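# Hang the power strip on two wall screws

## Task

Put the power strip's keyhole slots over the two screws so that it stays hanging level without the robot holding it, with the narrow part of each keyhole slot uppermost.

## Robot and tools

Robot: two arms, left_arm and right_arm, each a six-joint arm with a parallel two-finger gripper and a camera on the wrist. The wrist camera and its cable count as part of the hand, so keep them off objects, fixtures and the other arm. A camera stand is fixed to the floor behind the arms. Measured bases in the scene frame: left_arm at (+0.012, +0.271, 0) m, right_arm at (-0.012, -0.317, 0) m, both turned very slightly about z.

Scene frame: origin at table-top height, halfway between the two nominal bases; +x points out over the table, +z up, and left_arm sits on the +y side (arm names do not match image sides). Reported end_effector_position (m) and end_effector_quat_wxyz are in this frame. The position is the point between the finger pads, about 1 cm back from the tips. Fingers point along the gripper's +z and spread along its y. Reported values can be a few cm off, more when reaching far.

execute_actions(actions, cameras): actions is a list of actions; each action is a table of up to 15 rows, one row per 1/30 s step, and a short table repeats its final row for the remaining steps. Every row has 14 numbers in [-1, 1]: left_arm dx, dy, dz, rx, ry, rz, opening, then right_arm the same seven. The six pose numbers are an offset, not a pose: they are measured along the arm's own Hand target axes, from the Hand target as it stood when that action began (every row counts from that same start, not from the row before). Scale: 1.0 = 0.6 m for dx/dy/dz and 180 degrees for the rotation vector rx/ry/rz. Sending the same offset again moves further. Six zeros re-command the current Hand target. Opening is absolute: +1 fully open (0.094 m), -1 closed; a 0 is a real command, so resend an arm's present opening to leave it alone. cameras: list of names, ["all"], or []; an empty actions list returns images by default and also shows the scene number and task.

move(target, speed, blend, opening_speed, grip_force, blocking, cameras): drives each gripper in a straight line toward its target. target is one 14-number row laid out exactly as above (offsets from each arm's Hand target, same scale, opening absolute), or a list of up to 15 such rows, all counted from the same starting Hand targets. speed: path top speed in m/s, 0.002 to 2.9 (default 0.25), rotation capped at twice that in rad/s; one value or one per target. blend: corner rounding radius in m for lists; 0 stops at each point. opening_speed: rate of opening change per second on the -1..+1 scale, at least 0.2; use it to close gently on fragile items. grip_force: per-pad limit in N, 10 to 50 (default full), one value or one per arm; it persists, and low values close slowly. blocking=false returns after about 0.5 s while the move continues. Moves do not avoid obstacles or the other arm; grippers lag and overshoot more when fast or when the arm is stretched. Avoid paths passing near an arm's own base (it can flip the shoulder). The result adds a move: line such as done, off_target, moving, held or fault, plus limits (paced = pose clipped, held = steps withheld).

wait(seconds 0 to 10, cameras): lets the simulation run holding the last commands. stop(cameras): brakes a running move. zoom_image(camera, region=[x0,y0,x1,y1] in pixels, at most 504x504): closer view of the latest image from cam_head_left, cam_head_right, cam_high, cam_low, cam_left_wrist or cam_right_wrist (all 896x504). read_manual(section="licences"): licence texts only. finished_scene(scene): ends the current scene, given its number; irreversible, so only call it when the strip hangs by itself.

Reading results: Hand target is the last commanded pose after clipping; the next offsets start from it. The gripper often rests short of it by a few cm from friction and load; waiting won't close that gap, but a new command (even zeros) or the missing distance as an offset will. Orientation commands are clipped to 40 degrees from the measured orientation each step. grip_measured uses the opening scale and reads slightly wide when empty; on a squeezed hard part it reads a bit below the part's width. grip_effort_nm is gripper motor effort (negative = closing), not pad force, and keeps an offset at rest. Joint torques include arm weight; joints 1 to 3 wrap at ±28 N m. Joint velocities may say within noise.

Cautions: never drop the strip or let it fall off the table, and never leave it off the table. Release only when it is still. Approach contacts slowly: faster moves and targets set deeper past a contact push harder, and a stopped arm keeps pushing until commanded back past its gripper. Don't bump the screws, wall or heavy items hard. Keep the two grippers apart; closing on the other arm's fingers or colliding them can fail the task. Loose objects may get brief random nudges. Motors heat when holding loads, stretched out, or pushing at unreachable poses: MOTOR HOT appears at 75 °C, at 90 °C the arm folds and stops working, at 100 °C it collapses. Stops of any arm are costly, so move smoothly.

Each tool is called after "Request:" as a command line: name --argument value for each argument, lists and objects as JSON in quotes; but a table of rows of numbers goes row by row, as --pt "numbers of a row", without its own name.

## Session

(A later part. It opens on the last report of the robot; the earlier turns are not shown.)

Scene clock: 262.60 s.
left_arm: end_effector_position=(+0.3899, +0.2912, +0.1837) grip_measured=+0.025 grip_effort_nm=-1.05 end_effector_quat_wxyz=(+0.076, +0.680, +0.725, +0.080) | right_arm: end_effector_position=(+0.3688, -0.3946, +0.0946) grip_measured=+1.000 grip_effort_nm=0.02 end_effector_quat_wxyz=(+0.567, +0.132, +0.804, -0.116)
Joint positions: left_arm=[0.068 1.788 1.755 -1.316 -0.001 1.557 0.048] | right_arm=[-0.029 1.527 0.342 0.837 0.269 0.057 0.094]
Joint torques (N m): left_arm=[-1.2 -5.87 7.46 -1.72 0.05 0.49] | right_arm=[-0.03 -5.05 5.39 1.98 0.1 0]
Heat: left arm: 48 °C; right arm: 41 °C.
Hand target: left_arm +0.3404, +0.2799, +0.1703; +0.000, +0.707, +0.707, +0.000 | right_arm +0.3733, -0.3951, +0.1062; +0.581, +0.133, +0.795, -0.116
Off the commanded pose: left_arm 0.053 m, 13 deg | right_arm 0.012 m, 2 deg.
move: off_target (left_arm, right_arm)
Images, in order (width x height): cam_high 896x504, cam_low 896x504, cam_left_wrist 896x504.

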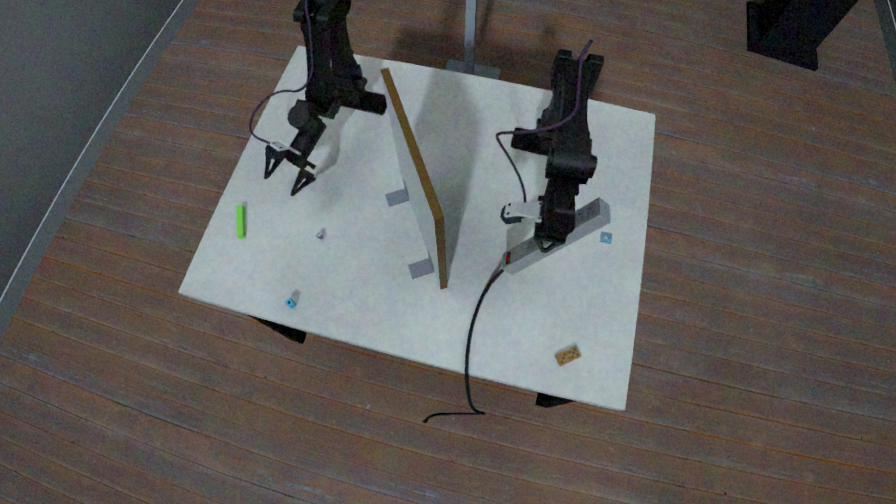

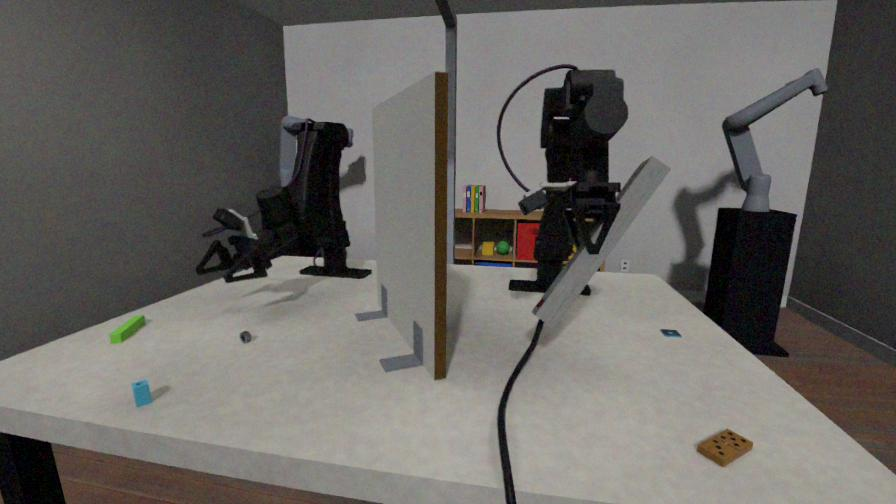

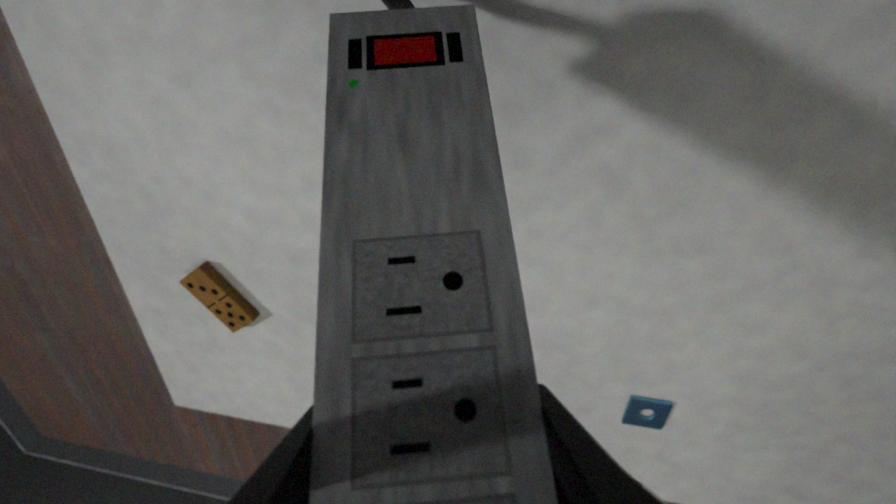

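Request:
move --target '[0.0167,0.06,0.117,0,0,0,-0.3,0,0,0,0,0,0,1]' --cameras '["cam_left_wrist","cam_low"]' --speed 0.1

Scene clock: 269.33 s.
left_arm: end_effector_position=(+0.4059, +0.3029, +0.1201) grip_measured=+0.025 grip_effort_nm=-1.05 end_effector_quat_wxyz=(+0.044, +0.674, +0.735, +0.057) | right_arm: end_effector_position=(+0.3688, -0.3946, +0.0946) grip_measured=+1.000 grip_effort_nm=0.02 end_effector_quat_wxyz=(+0.567, +0.132, +0.804, -0.116)
Joint positions: left_arm=[0.089 1.908 1.669 -1.188 -0.014 1.557 0.048] | right_arm=[-0.029 1.527 0.342 0.837 0.269 0.057 0.094]
Joint torques (N m): left_arm=[-0.99 -6.32 4.4 -0.65 0.17 0.76] | right_arm=[-0.18 -5.14 5.39 1.96 0.09 -0.01]
Heat: left arm: 44 °C; right arm: 41 °C.
Hand target: left_arm +0.3764, +0.2899, +0.1001; +0.000, +0.707, +0.707, +0.000 | right_arm +0.3733, -0.3951, +0.1062; +0.581, +0.133, +0.795, -0.116
Off the commanded pose: left_arm 0.038 m, 10 deg | right_arm 0.012 m, 2 deg.
move: off_target (left_arm, right_arm)
Images, in order (width x height): cam_low 896x504, cam_left_wrist 896x504.

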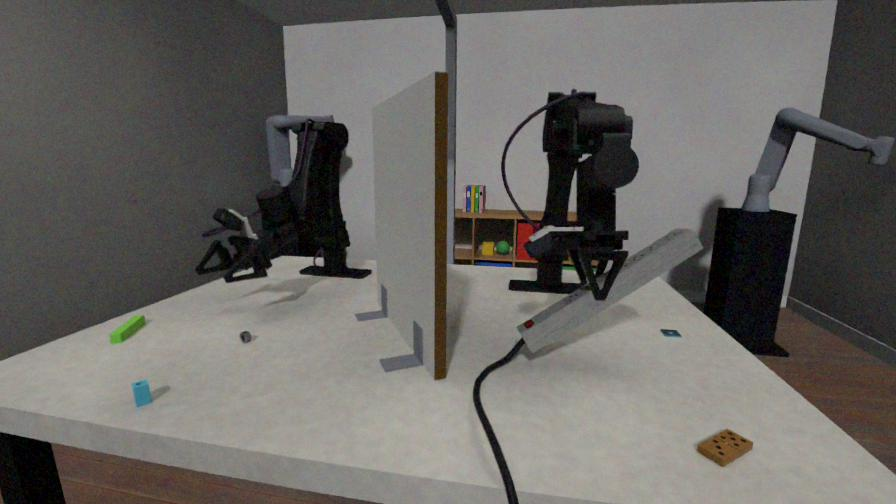

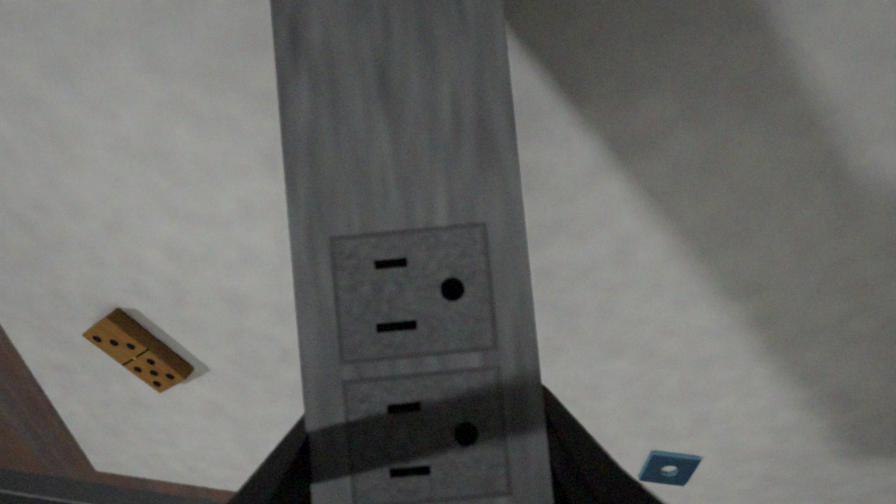

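Request:
move --target '[0.02,0.04,0.08,0,0,0,-0.3,0,0,0,0,0,0,1]' --cameras '["cam_left_wrist","cam_low"]' --speed 0.08

Request:
move --target '[0.0,0.0,0.06,0,0,0,-0.3,0,0,0,0,0,0,1]' --cameras '["cam_left_wrist","cam_low"]' --speed 0.08

Scene clock: 276.20 s.
left_arm: end_effector_position=(+0.4217, +0.3154, +0.0680) grip_measured=+0.025 grip_effort_nm=-1.05 end_effector_quat_wxyz=(+0.030, +0.665, +0.745, +0.043) | right_arm: end_effector_position=(+0.3688, -0.3946, +0.0946) grip_measured=+1.000 grip_effort_nm=0.02 end_effector_quat_wxyz=(+0.567, +0.132, +0.804, -0.116)
Joint positions: left_arm=[0.117 2.029 1.637 -1.073 -0.014 1.557 0.048] | right_arm=[-0.029 1.527 0.342 0.837 0.269 0.057 0.094]
Joint torques (N m): left_arm=[-1.1 -7.3 4.67 -0.38 0.21 1.09] | right_arm=[-0.12 -5.12 5.34 1.95 0.09 0.01]
Heat: left arm: 41 °C; right arm: 41 °C.
Hand target: left_arm +0.4005, +0.3019, +0.0521; +0.000, +0.707, +0.707, +0.000 | right_arm +0.3733, -0.3951, +0.1062; +0.581, +0.133, +0.795, -0.116
Off the commanded pose: left_arm 0.030 m, 9 deg | right_arm 0.012 m, 2 deg.
move: off_target (left_arm, right_arm)
Images, in order (width x height): cam_low 896x504, cam_left_wrist 896x504.

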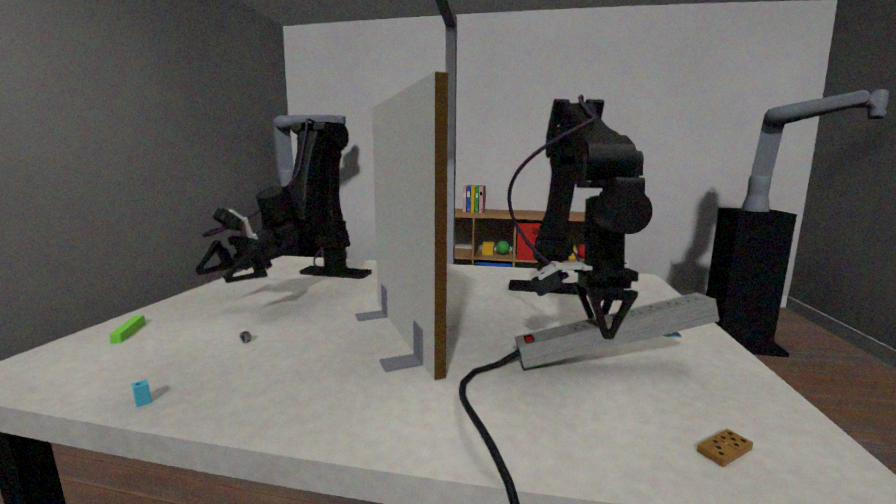

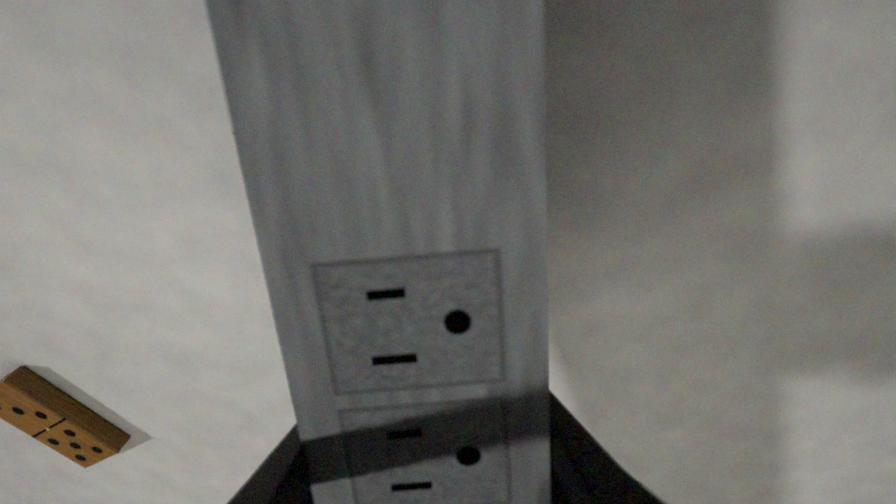

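Scene clock: 277.33 s.
left_arm: end_effector_position=(+0.4231, +0.3174, +0.0333) grip_measured=+0.025 grip_effort_nm=-1.05 end_effector_quat_wxyz=(+0.031, +0.663, +0.747, +0.044) | right_arm: end_effector_position=(+0.3688, -0.3946, +0.0946) grip_measured=+1.000 grip_effort_nm=0.02 end_effector_quat_wxyz=(+0.567, +0.132, +0.804, -0.116)
Joint positions: left_arm=[0.121 2.063 1.546 -0.948 -0.014 1.557 0.048] | right_arm=[-0.029 1.527 0.342 0.837 0.269 0.057 0.094]
Joint torques (N m): left_arm=[-1.4 -7.39 4.22 -0.34 0.2 1.07] | right_arm=[-0.08 -5.07 5.41 1.98 0.1 0.02]
Heat: left arm: 41 °C; right arm: 41 °C.
Hand target: left_arm +0.4004, +0.3018, +0.0161; +0.000, +0.707, +0.707, +0.000 | right_arm +0.3733, -0.3951, +0.1062; +0.581, +0.133, +0.795, -0.116
Off the commanded pose: left_arm 0.032 m, 9 deg | right_arm 0.012 m, 2 deg.
move: off_target (left_arm, right_arm)
Images, in order (width x height): cam_low 896x504, cam_left_wrist 896x504.

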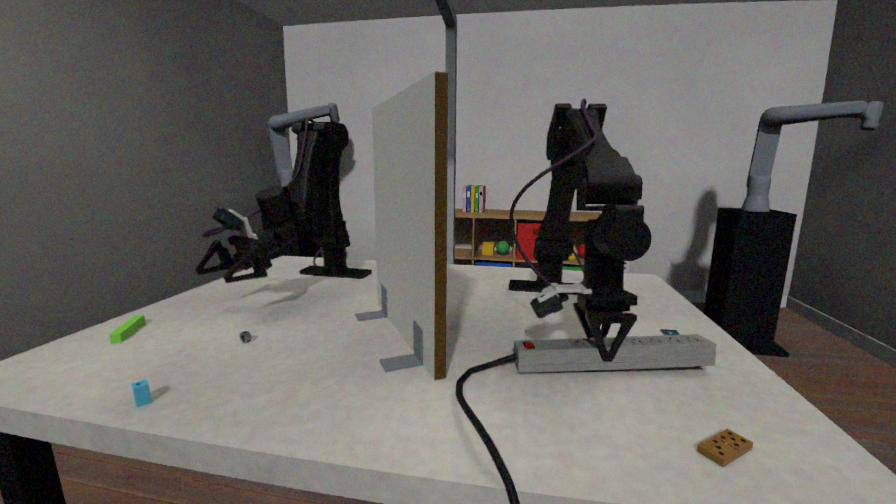

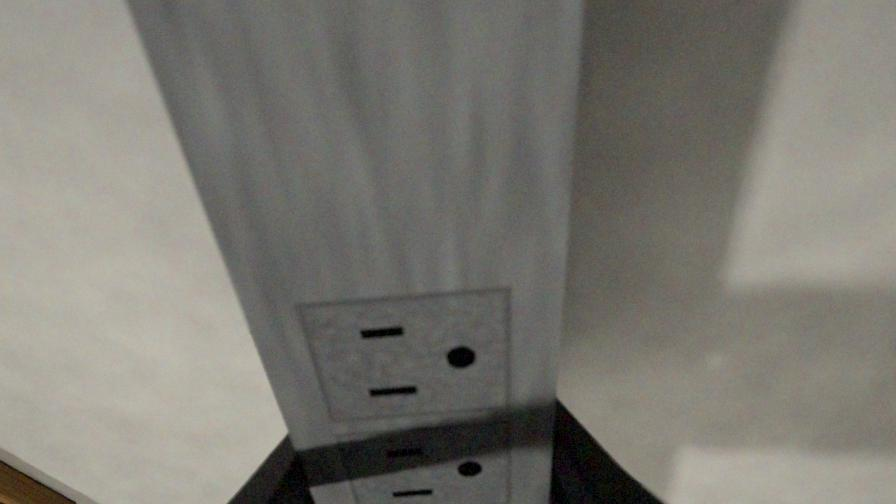

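Request:
move --target '[0.026,0.038,0,0,0,0,-0.2,0,0,0,0,0,0,1]' --cameras '[]' --speed 0.08

Request:
move --target '[0,0,0,0,0,0,0.6,0,0,0,0,0,0,1]' --cameras '["cam_left_wrist","cam_low","cam_high"]' --opening_speed 0.4

Scene clock: 287.40 s.
left_arm: end_effector_position=(+0.4369, +0.3250, +0.0282) grip_measured=+0.025 grip_effort_nm=-1.05 end_effector_quat_wxyz=(+0.027, +0.666, +0.745, +0.037) | right_arm: end_effector_position=(+0.3688, -0.3946, +0.0946) grip_measured=+1.000 grip_effort_nm=0.02 end_effector_quat_wxyz=(+0.567, +0.132, +0.804, -0.116)
Joint positions: left_arm=[0.138 2.138 1.643 -0.985 -0.008 1.58 0.048] | right_arm=[-0.029 1.527 0.342 0.837 0.269 0.057 0.094]
Joint torques (N m): left_arm=[-0.36 -7.08 7.12 -0.45 0.12 1.16] | right_arm=[-0.01 -5.04 5.41 1.97 0.07 0]
Heat: left arm: 38 °C; right arm: 41 °C.
Hand target: left_arm +0.4232, +0.3174, +0.0161; +0.000, +0.707, +0.707, +0.000 | right_arm +0.3733, -0.3951, +0.1062; +0.581, +0.133, +0.795, -0.116
Off the commanded pose: left_arm 0.020 m, 8 deg | right_arm 0.012 m, 2 deg.
move: off_target (left_arm, right_arm)
No camera images: "cameras" was empty.

Scene clock: 289.90 s.
left_arm: end_effector_position=(+0.4291, +0.3247, +0.0225) grip_measured=+0.599 grip_effort_nm=0.04 end_effector_quat_wxyz=(+0.012, +0.691, +0.723, +0.023) | right_arm: end_effector_position=(+0.3688, -0.3946, +0.0946) grip_measured=+1.000 grip_effort_nm=0.02 end_effector_quat_wxyz=(+0.567, +0.132, +0.804, -0.116)
Joint positions: left_arm=[0.138 2.152 1.644 -1.013 -0.011 1.647 0.075] | right_arm=[-0.029 1.527 0.342 0.837 0.269 0.057 0.094]
Joint torques (N m): left_arm=[-0.46 -7.66 7.53 -0.3 0.13 0.41] | right_arm=[-0.08 -5.16 5.46 1.98 0.12 0.02]
Heat: left arm: 38 °C; right arm: 41 °C.
Hand target: left_arm +0.4232, +0.3175, +0.0161; +0.000, +0.707, +0.707, +0.000 | right_arm +0.3733, -0.3951, +0.1062; +0.581, +0.133, +0.795, -0.116
Off the commanded pose: left_arm 0.011 m, 4 deg | right_arm 0.012 m, 2 deg.
move: off_target (left_arm, right_arm)
Images, in order (width x height): cam_high 896x504, cam_low 896x504, cam_left_wrist 896x504.

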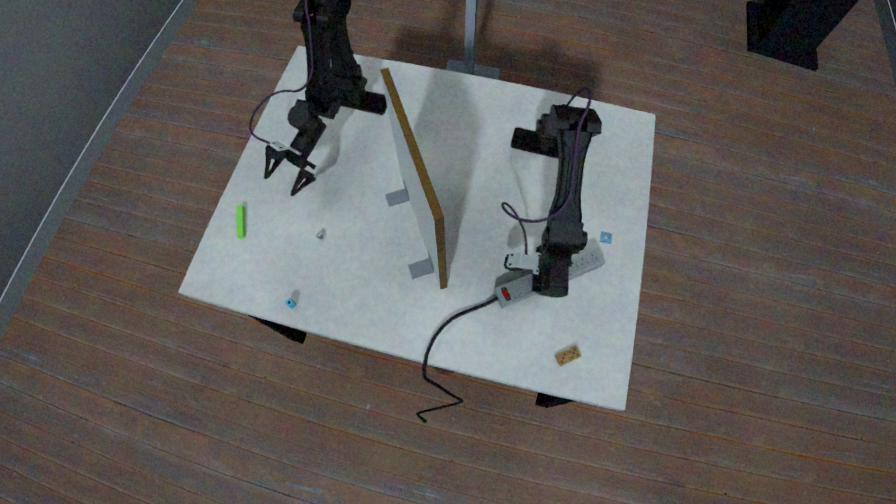

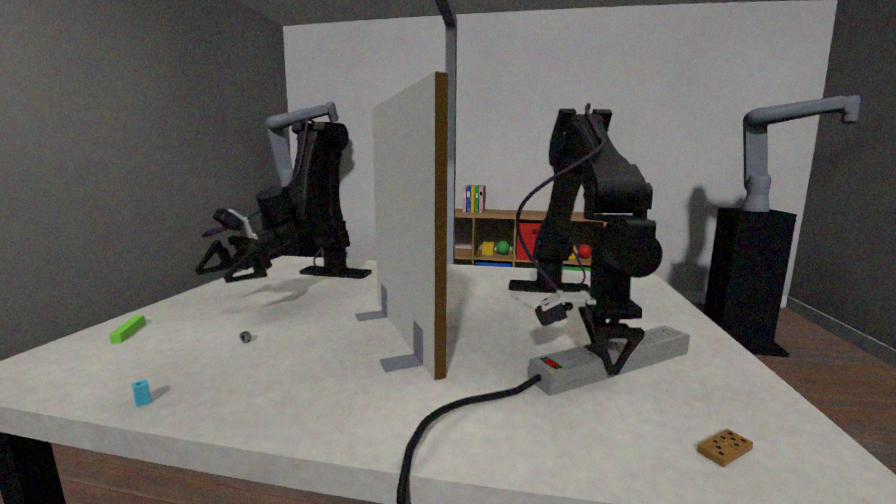

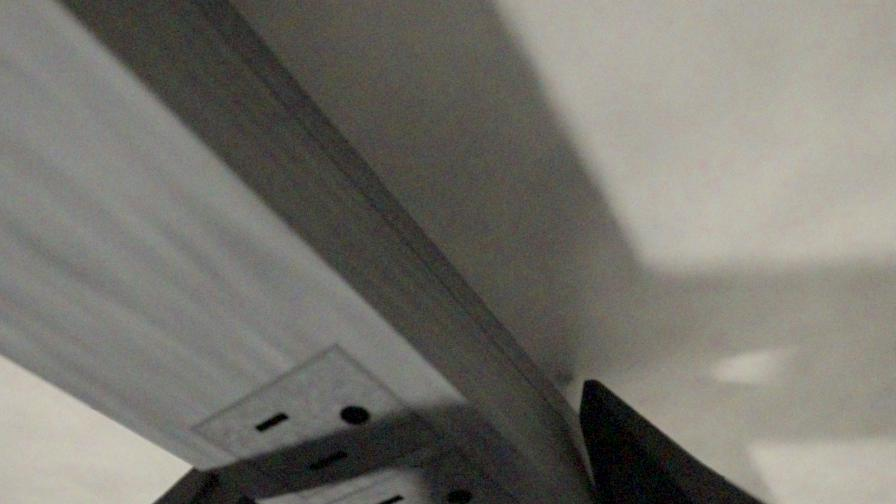

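Request:
move --pt "0 0 -0.13 0 0 0 1 0 0 0 0 0 0 1" --pt "0 0 -0.15 0 0 -0.222 1 0 0 0 0 0 0 1" --cameras '["cam_left_wrist","cam_low","cam_high"]'

Scene clock: 304.70 s.
left_arm: end_effector_position=(+0.4193, +0.3237, +0.0919) grip_measured=+0.999 grip_effort_nm=0.05 end_effector_quat_wxyz=(-0.014, +0.421, +0.907, -0.001) | right_arm: end_effector_position=(+0.3688, -0.3946, +0.0946) grip_measured=+1.000 grip_effort_nm=0.02 end_effector_quat_wxyz=(+0.567, +0.132, +0.804, -0.116)
Joint positions: left_arm=[0.138 2.152 1.923 -1.367 -0.012 0.989 0.094] | right_arm=[-0.029 1.527 0.342 0.837 0.269 0.057 0.094]
Joint torques (N m): left_arm=[-0.5 -10.5 8.9 -0.22 0.14 -0.05] | right_arm=[-0.16 -5.08 5.37 1.96 0.11 -0.02]
Heat: left arm: 37 °C; right arm: 41 °C.
Hand target: left_arm +0.4232, +0.3175, +0.1061; +0.000, +0.422, +0.906, +0.000 | right_arm +0.3733, -0.3951, +0.1062; +0.581, +0.133, +0.795, -0.116
Off the commanded pose: left_arm 0.016 m, 2 deg | right_arm 0.012 m, 2 deg.
move: off_target (left_arm, right_arm)
Images, in order (width x height): cam_high 896x504, cam_low 896x504, cam_left_wrist 896x504.

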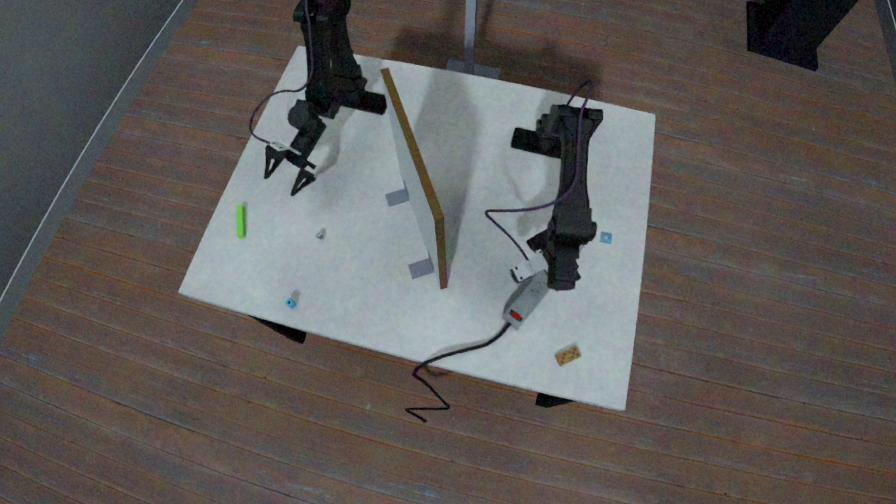

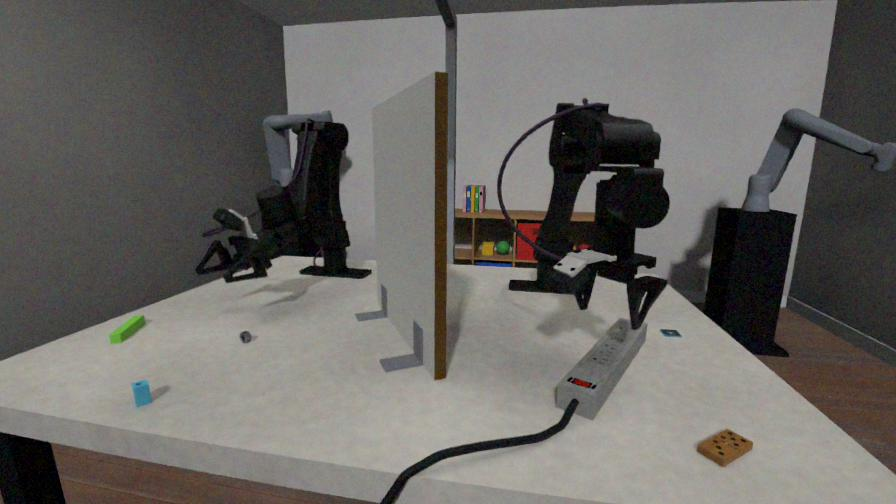

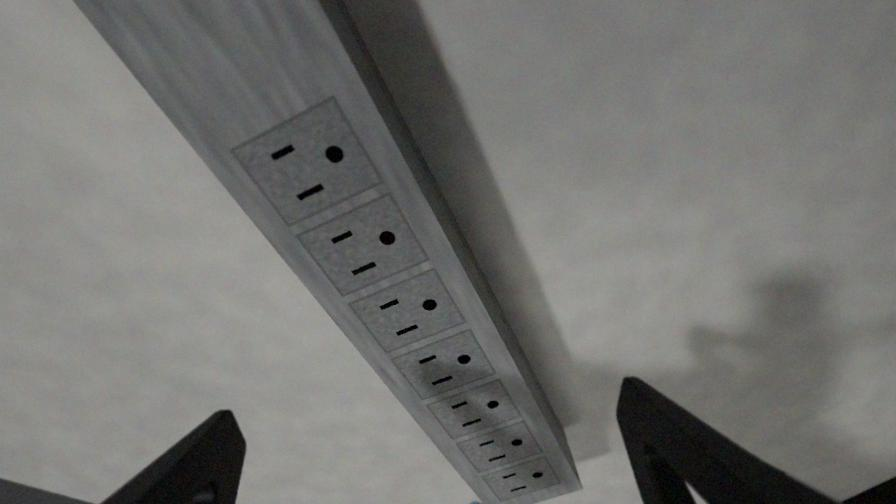

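Request:
move --target '[-0.057,0.0435,-0.01,0,0,-0.128,1,0,0,0,0,0,0,1]' --cameras '["cam_left_wrist","cam_high"]'

Scene clock: 321.57 s.
left_arm: end_effector_position=(+0.4637, +0.3116, +0.1143) grip_measured=+0.999 grip_effort_nm=0.05 end_effector_quat_wxyz=(+0.005, +0.235, +0.972, +0.008) | right_arm: end_effector_position=(+0.3688, -0.3946, +0.0946) grip_measured=+1.000 grip_effort_nm=0.03 end_effector_quat_wxyz=(+0.567, +0.132, +0.804, -0.116)
Joint positions: left_arm=[0.1 2.345 2.335 -1.546 -0.012 0.557 0.094] | right_arm=[-0.029 1.527 0.342 0.837 0.269 0.057 0.094]
Joint torques (N m): left_arm=[-0.62 -8.91 8.7 -0.19 0.13 -0.11] | right_arm=[-0.01 -5.08 5.37 1.95 0.08 0.01]
Heat: left arm: 38 °C; right arm: 42 °C.
Hand target: left_arm +0.4651, +0.3081, +0.1121; +0.000, +0.233, +0.972, +0.000 | right_arm +0.3733, -0.3951, +0.1062; +0.581, +0.133, +0.795, -0.116
Off the commanded pose: left_arm 0.004 m, 1 deg | right_arm 0.012 m, 2 deg.
move: off_target (right_arm)
Images, in order (width x height): cam_high 896x504, cam_left_wrist 896x504.

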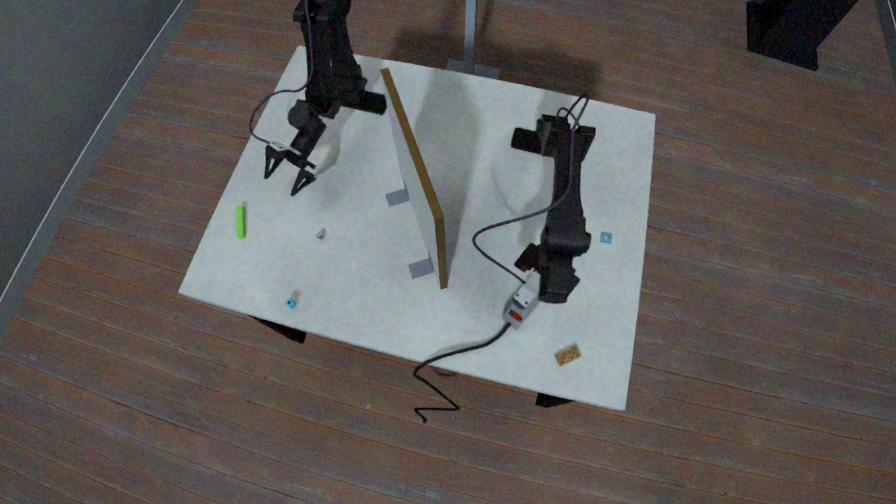

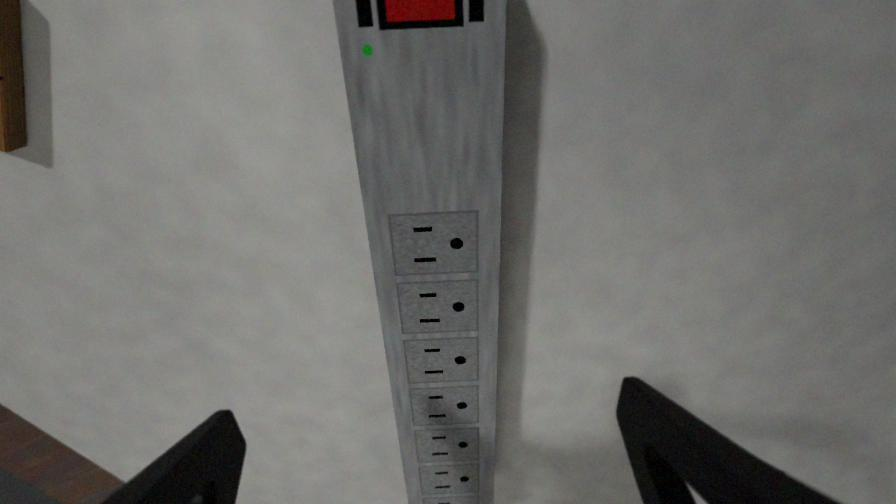

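Request:
move --pt "0.055 0 0.05 0 0 0 1 0 0 0 0 0 0 1" --pt "0.055 0.004 0.155 0 0 0 1 0 0 0 0 0 0 1" --cameras '["cam_left_wrist"]' --speed 0.15 --blend 0.02

Scene clock: 329.97 s.
left_arm: end_effector_position=(+0.4299, +0.3238, +0.0135) grip_measured=+0.999 grip_effort_nm=0.05 end_effector_quat_wxyz=(-0.024, +0.229, +0.973, -0.002) | right_arm: end_effector_position=(+0.3688, -0.3946, +0.0946) grip_measured=+1.000 grip_effort_nm=0.02 end_effector_quat_wxyz=(+0.567, +0.132, +0.804, -0.116)
Joint positions: left_arm=[0.135 2.259 1.784 -1.142 -0.013 0.579 0.094] | right_arm=[-0.029 1.527 0.342 0.837 0.269 0.057 0.094]
Joint torques (N m): left_arm=[0.43 -11.86 4.67 0.32 0.13 0.16] | right_arm=[-0.08 -5.15 5.44 1.98 0.11 0]
Heat: left arm: 38 °C; right arm: 42 °C.
Hand target: left_arm +0.4369, +0.3251, +0.0191; +0.000, +0.233, +0.973, +0.000 | right_arm +0.3733, -0.3951, +0.1062; +0.581, +0.133, +0.795, -0.116
Off the commanded pose: left_arm 0.009 m, 3 deg | right_arm 0.012 m, 2 deg.
move: off_target (left_arm, right_arm)
Images, in order (width x height): cam_left_wrist 896x504.

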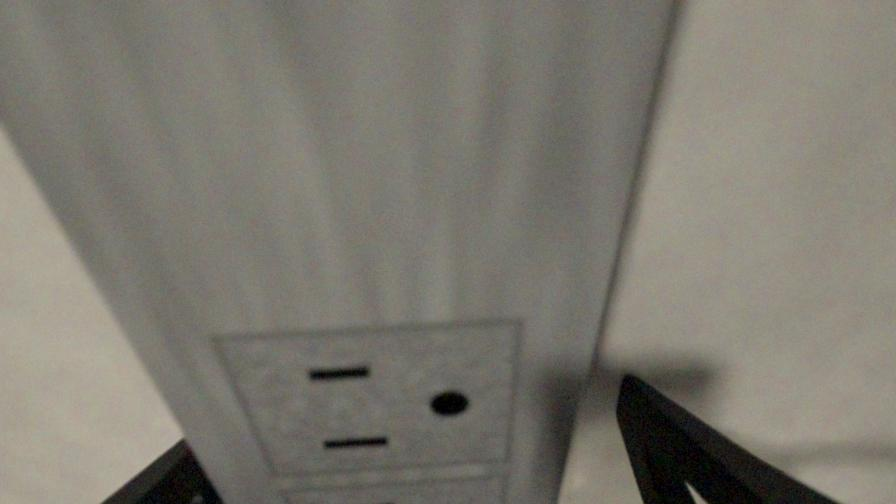

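Request:
move --target '[0,0.01,-0.023,0,0,0,1,0,0,0,0,0,0,1]' --cameras '["cam_left_wrist"]' --speed 0.1

Scene clock: 338.20 s.
left_arm: end_effector_position=(+0.4310, +0.3298, +0.0150) grip_measured=+0.999 grip_effort_nm=0.05 end_effector_quat_wxyz=(-0.021, +0.228, +0.973, -0.001) | right_arm: end_effector_position=(+0.3688, -0.3946, +0.0946) grip_measured=+1.000 grip_effort_nm=0.02 end_effector_quat_wxyz=(+0.567, +0.132, +0.804, -0.116)
Joint positions: left_arm=[0.149 2.259 1.79 -1.142 -0.013 0.592 0.094] | right_arm=[-0.029 1.527 0.342 0.837 0.269 0.057 0.094]
Joint torques (N m): left_arm=[0.61 -11.88 8.58 -0.21 0.16 0.18] | right_arm=[-0.1 -5.07 5.35 1.99 0.1 0.05]
Heat: left arm: 38 °C; right arm: 42 °C.
Hand target: left_arm +0.4396, +0.3305, +0.0329; +0.000, +0.233, +0.973, +0.000 | right_arm +0.3733, -0.3951, +0.1062; +0.581, +0.133, +0.795, -0.116
Off the commanded pose: left_arm 0.020 m, 2 deg | right_arm 0.012 m, 2 deg.
move: off_target (left_arm, right_arm)
Images, in order (width x height): cam_left_wrist 896x504.

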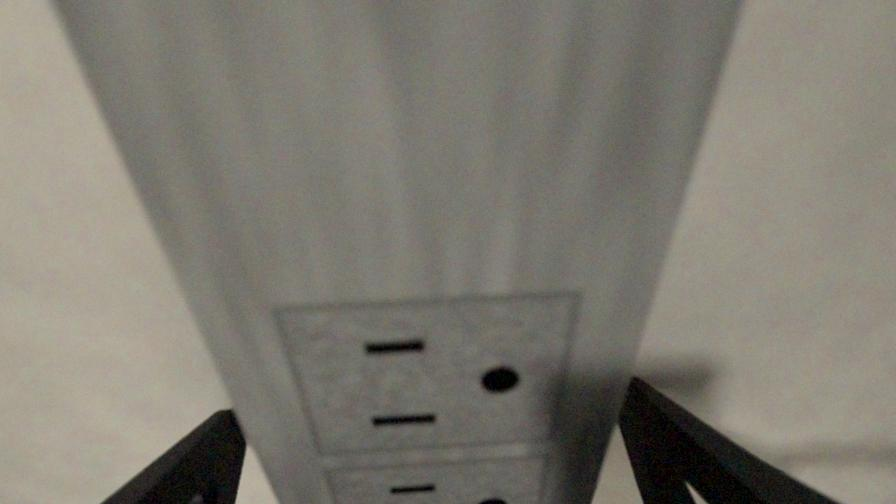

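Request:
move --target '[0,0,-0.025,0,0,0,1,0,0,0,0,0,0,1]' --cameras '["cam_left_wrist"]' --speed 0.1

Scene clock: 341.60 s.
left_arm: end_effector_position=(+0.4320, +0.3299, +0.0260) grip_measured=+0.999 grip_effort_nm=0.05 end_effector_quat_wxyz=(-0.023, +0.228, +0.973, -0.002) | right_arm: end_effector_position=(+0.3688, -0.3946, +0.0946) grip_measured=+1.000 grip_effort_nm=0.02 end_effector_quat_wxyz=(+0.567, +0.132, +0.804, -0.116)
Joint positions: left_arm=[0.149 2.259 1.834 -1.191 -0.013 0.592 0.094] | right_arm=[-0.029 1.527 0.342 0.837 0.269 0.057 0.094]
Joint torques (N m): left_arm=[0.58 -12.67 8.62 -0.24 0.14 0.17] | right_arm=[-0.14 -5.15 5.42 1.97 0.08 0.02]
Heat: left arm: 38 °C; right arm: 42 °C.
Hand target: left_arm +0.4396, +0.3305, +0.0479; +0.000, +0.233, +0.973, +0.000 | right_arm +0.3733, -0.3951, +0.1062; +0.581, +0.133, +0.795, -0.116
Off the commanded pose: left_arm 0.023 m, 3 deg | right_arm 0.012 m, 2 deg.
move: off_target (left_arm, right_arm)
Images, in order (width x height): cam_left_wrist 896x504.

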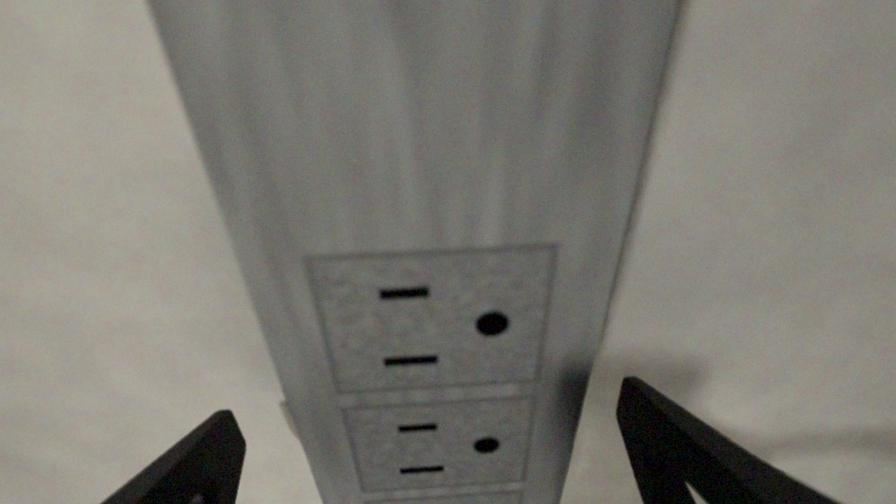

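Request:
move --target '[0,0,0.015,0,0,0,-0.3,0,0,0,0,0,0,1]' --cameras '["cam_left_wrist","cam_high"]' --speed 0.05 --opening_speed 0.6

Scene clock: 347.40 s.
left_arm: end_effector_position=(+0.4322, +0.3279, +0.0260) grip_measured=+0.026 grip_effort_nm=-1.05 end_effector_quat_wxyz=(-0.023, +0.232, +0.973, -0.002) | right_arm: end_effector_position=(+0.3688, -0.3946, +0.0946) grip_measured=+1.000 grip_effort_nm=0.02 end_effector_quat_wxyz=(+0.567, +0.132, +0.804, -0.116)
Joint positions: left_arm=[0.144 2.259 1.834 -1.192 -0.012 0.594 0.048] | right_arm=[-0.029 1.527 0.342 0.837 0.269 0.057 0.094]
Joint torques (N m): left_arm=[0.57 -12.15 6.65 0.05 0.11 0.15] | right_arm=[-0.08 -5.15 5.42 1.96 0.09 -0.02]
Heat: left arm: 38 °C; right arm: 42 °C.
Hand target: left_arm +0.4396, +0.3305, +0.0389; +0.000, +0.233, +0.972, +0.000 | right_arm +0.3733, -0.3951, +0.1062; +0.581, +0.133, +0.795, -0.116
Off the commanded pose: left_arm 0.015 m, 3 deg | right_arm 0.012 m, 2 deg.
move: off_target (left_arm, right_arm)
Images, in order (width x height): cam_high 896x504, cam_left_wrist 896x504.

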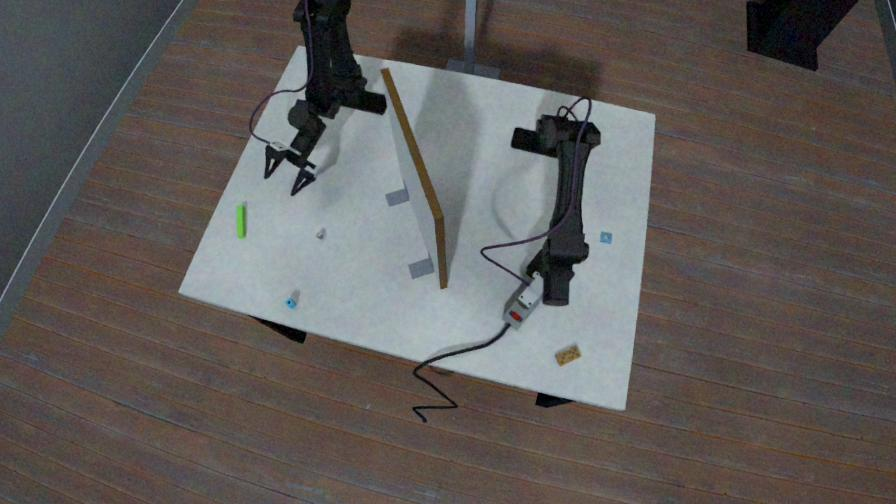

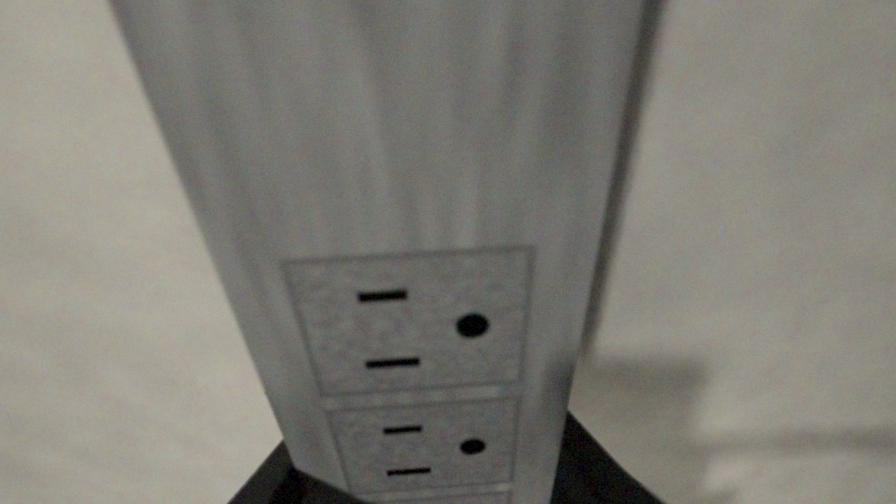

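Request:
move --pt "0 0 -0.2 0 0 0 -0.3 0 0 0 0 0 0 1" --pt "0.0588 -0.105 -0.467 -0.444 -0.2726 0.2726 -0.3 0 0 0 0 0 0 1" --cameras '["cam_left_wrist","cam_high","cam_low"]' --speed 0.15 --blend 0.04

Scene clock: 383.27 s.
left_arm: end_effector_position=(+0.3739, +0.3005, +0.2647) grip_measured=+0.025 grip_effort_nm=-1.05 end_effector_quat_wxyz=(+0.432, +0.535, +0.562, +0.460) | right_arm: end_effector_position=(+0.3688, -0.3946, +0.0946) grip_measured=+1.000 grip_effort_nm=0.02 end_effector_quat_wxyz=(+0.567, +0.132, +0.804, -0.116)
Joint positions: left_arm=[0.117 0.949 0.639 0.104 0.042 1.587 0.048] | right_arm=[-0.029 1.527 0.342 0.837 0.269 0.057 0.094]
Joint torques (N m): left_arm=[0.42 -4.25 8.38 3.34 0.66 -0.14] | right_arm=[-0.01 -5.18 5.37 1.97 0.1 0]
Heat: left arm: 38 °C; right arm: 42 °C.
Hand target: left_arm +0.3794, +0.2905, +0.3191; +0.500, +0.500, +0.500, +0.500 | right_arm +0.3733, -0.3951, +0.1062; +0.581, +0.133, +0.795, -0.116
Off the commanded pose: left_arm 0.056 m, 12 deg | right_arm 0.012 m, 2 deg.
move: off_target (left_arm, right_arm)
Images, in order (width x height): cam_high 896x504, cam_low 896x504, cam_left_wrist 896x504.

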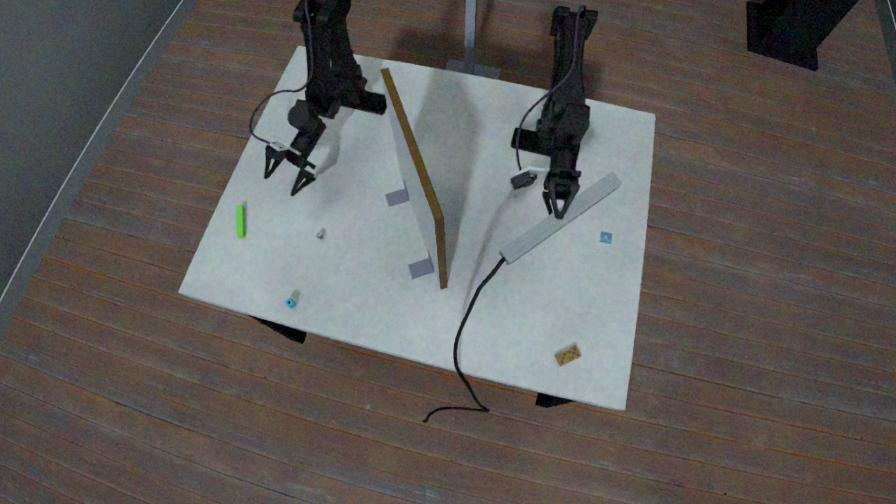

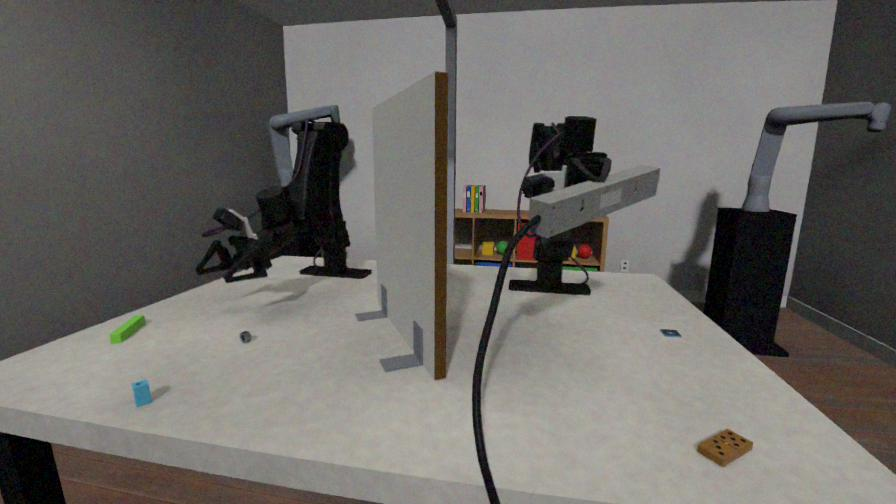

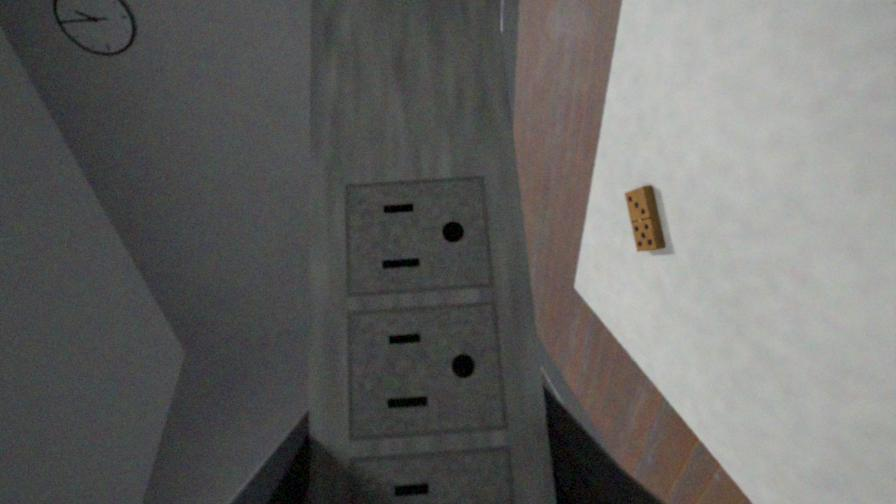

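Request:
move --target '[-0.2675,-0.115,-0.115,-0.067,-0.222,0,-0.3,0,0,0,0,0,0,1]' --cameras '["cam_left_wrist","cam_high","cam_head_left"]' --speed 0.15

Scene clock: 407.73 s.
left_arm: end_effector_position=(+0.3382, +0.2151, +0.2071) grip_measured=+0.025 grip_effort_nm=-1.05 end_effector_quat_wxyz=(+0.565, +0.569, +0.413, +0.431) | right_arm: end_effector_position=(+0.3688, -0.3946, +0.0946) grip_measured=+1.000 grip_effort_nm=0.02 end_effector_quat_wxyz=(+0.567, +0.132, +0.804, -0.116)
Joint positions: left_arm=[-0.017 0.95 0.173 0.789 0.257 1.592 0.048] | right_arm=[-0.029 1.527 0.342 0.837 0.269 0.057 0.094]
Joint torques (N m): left_arm=[-5.96 -1.95 7.28 3.18 3.4 -0.42] | right_arm=[-0.03 -5.08 5.39 1.96 0.1 -0.03]
Heat: left arm: 49 °C; right arm: 43 °C.
Hand target: left_arm +0.3104, +0.1300, +0.2503; +0.690, +0.586, +0.245, +0.348 | right_arm +0.3733, -0.3951, +0.1062; +0.581, +0.133, +0.795, -0.116
Off the commanded pose: left_arm 0.099 m, 26 deg | right_arm 0.012 m, 2 deg.
move: off_target (left_arm, right_arm)
Images, in order (width x height): cam_head_left 896x504, cam_high 896x504, cam_left_wrist 896x504.

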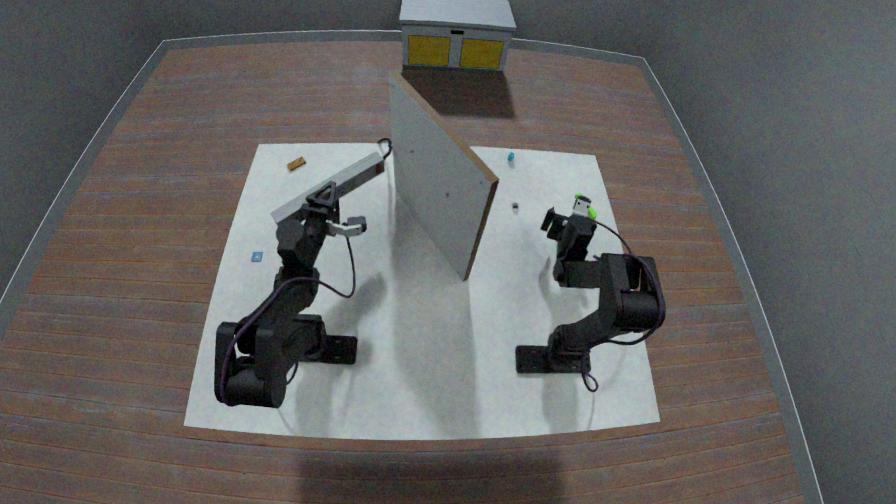

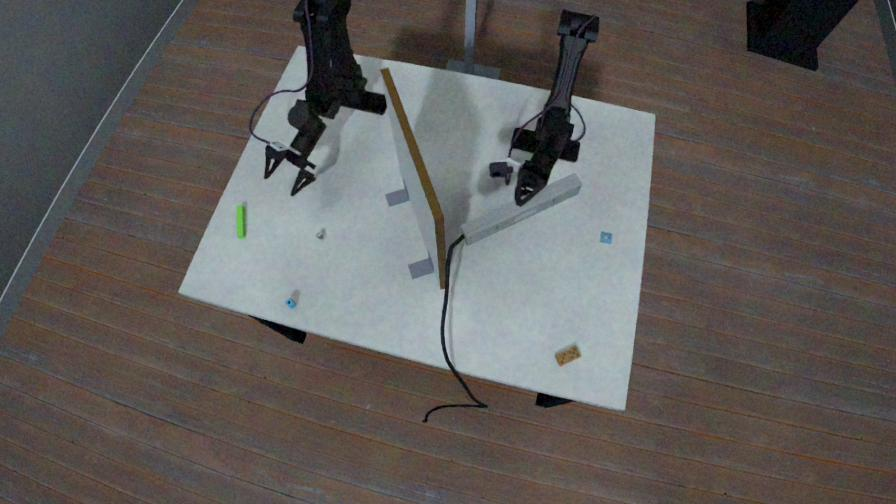

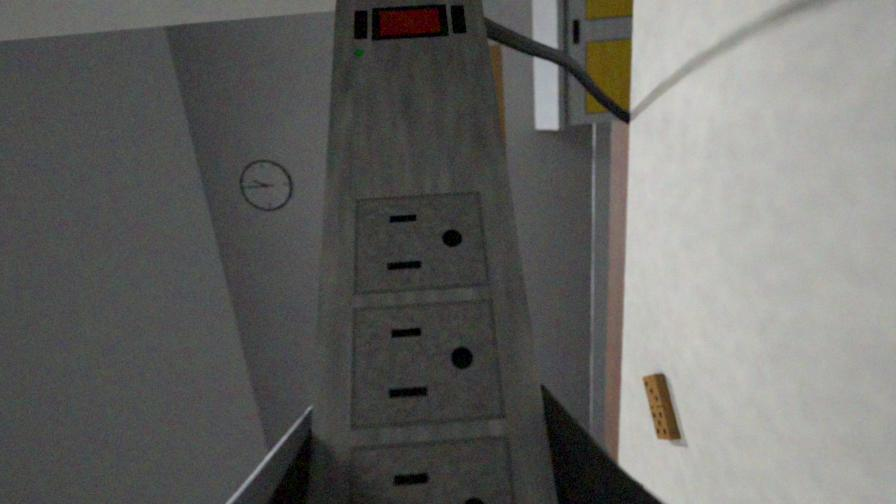

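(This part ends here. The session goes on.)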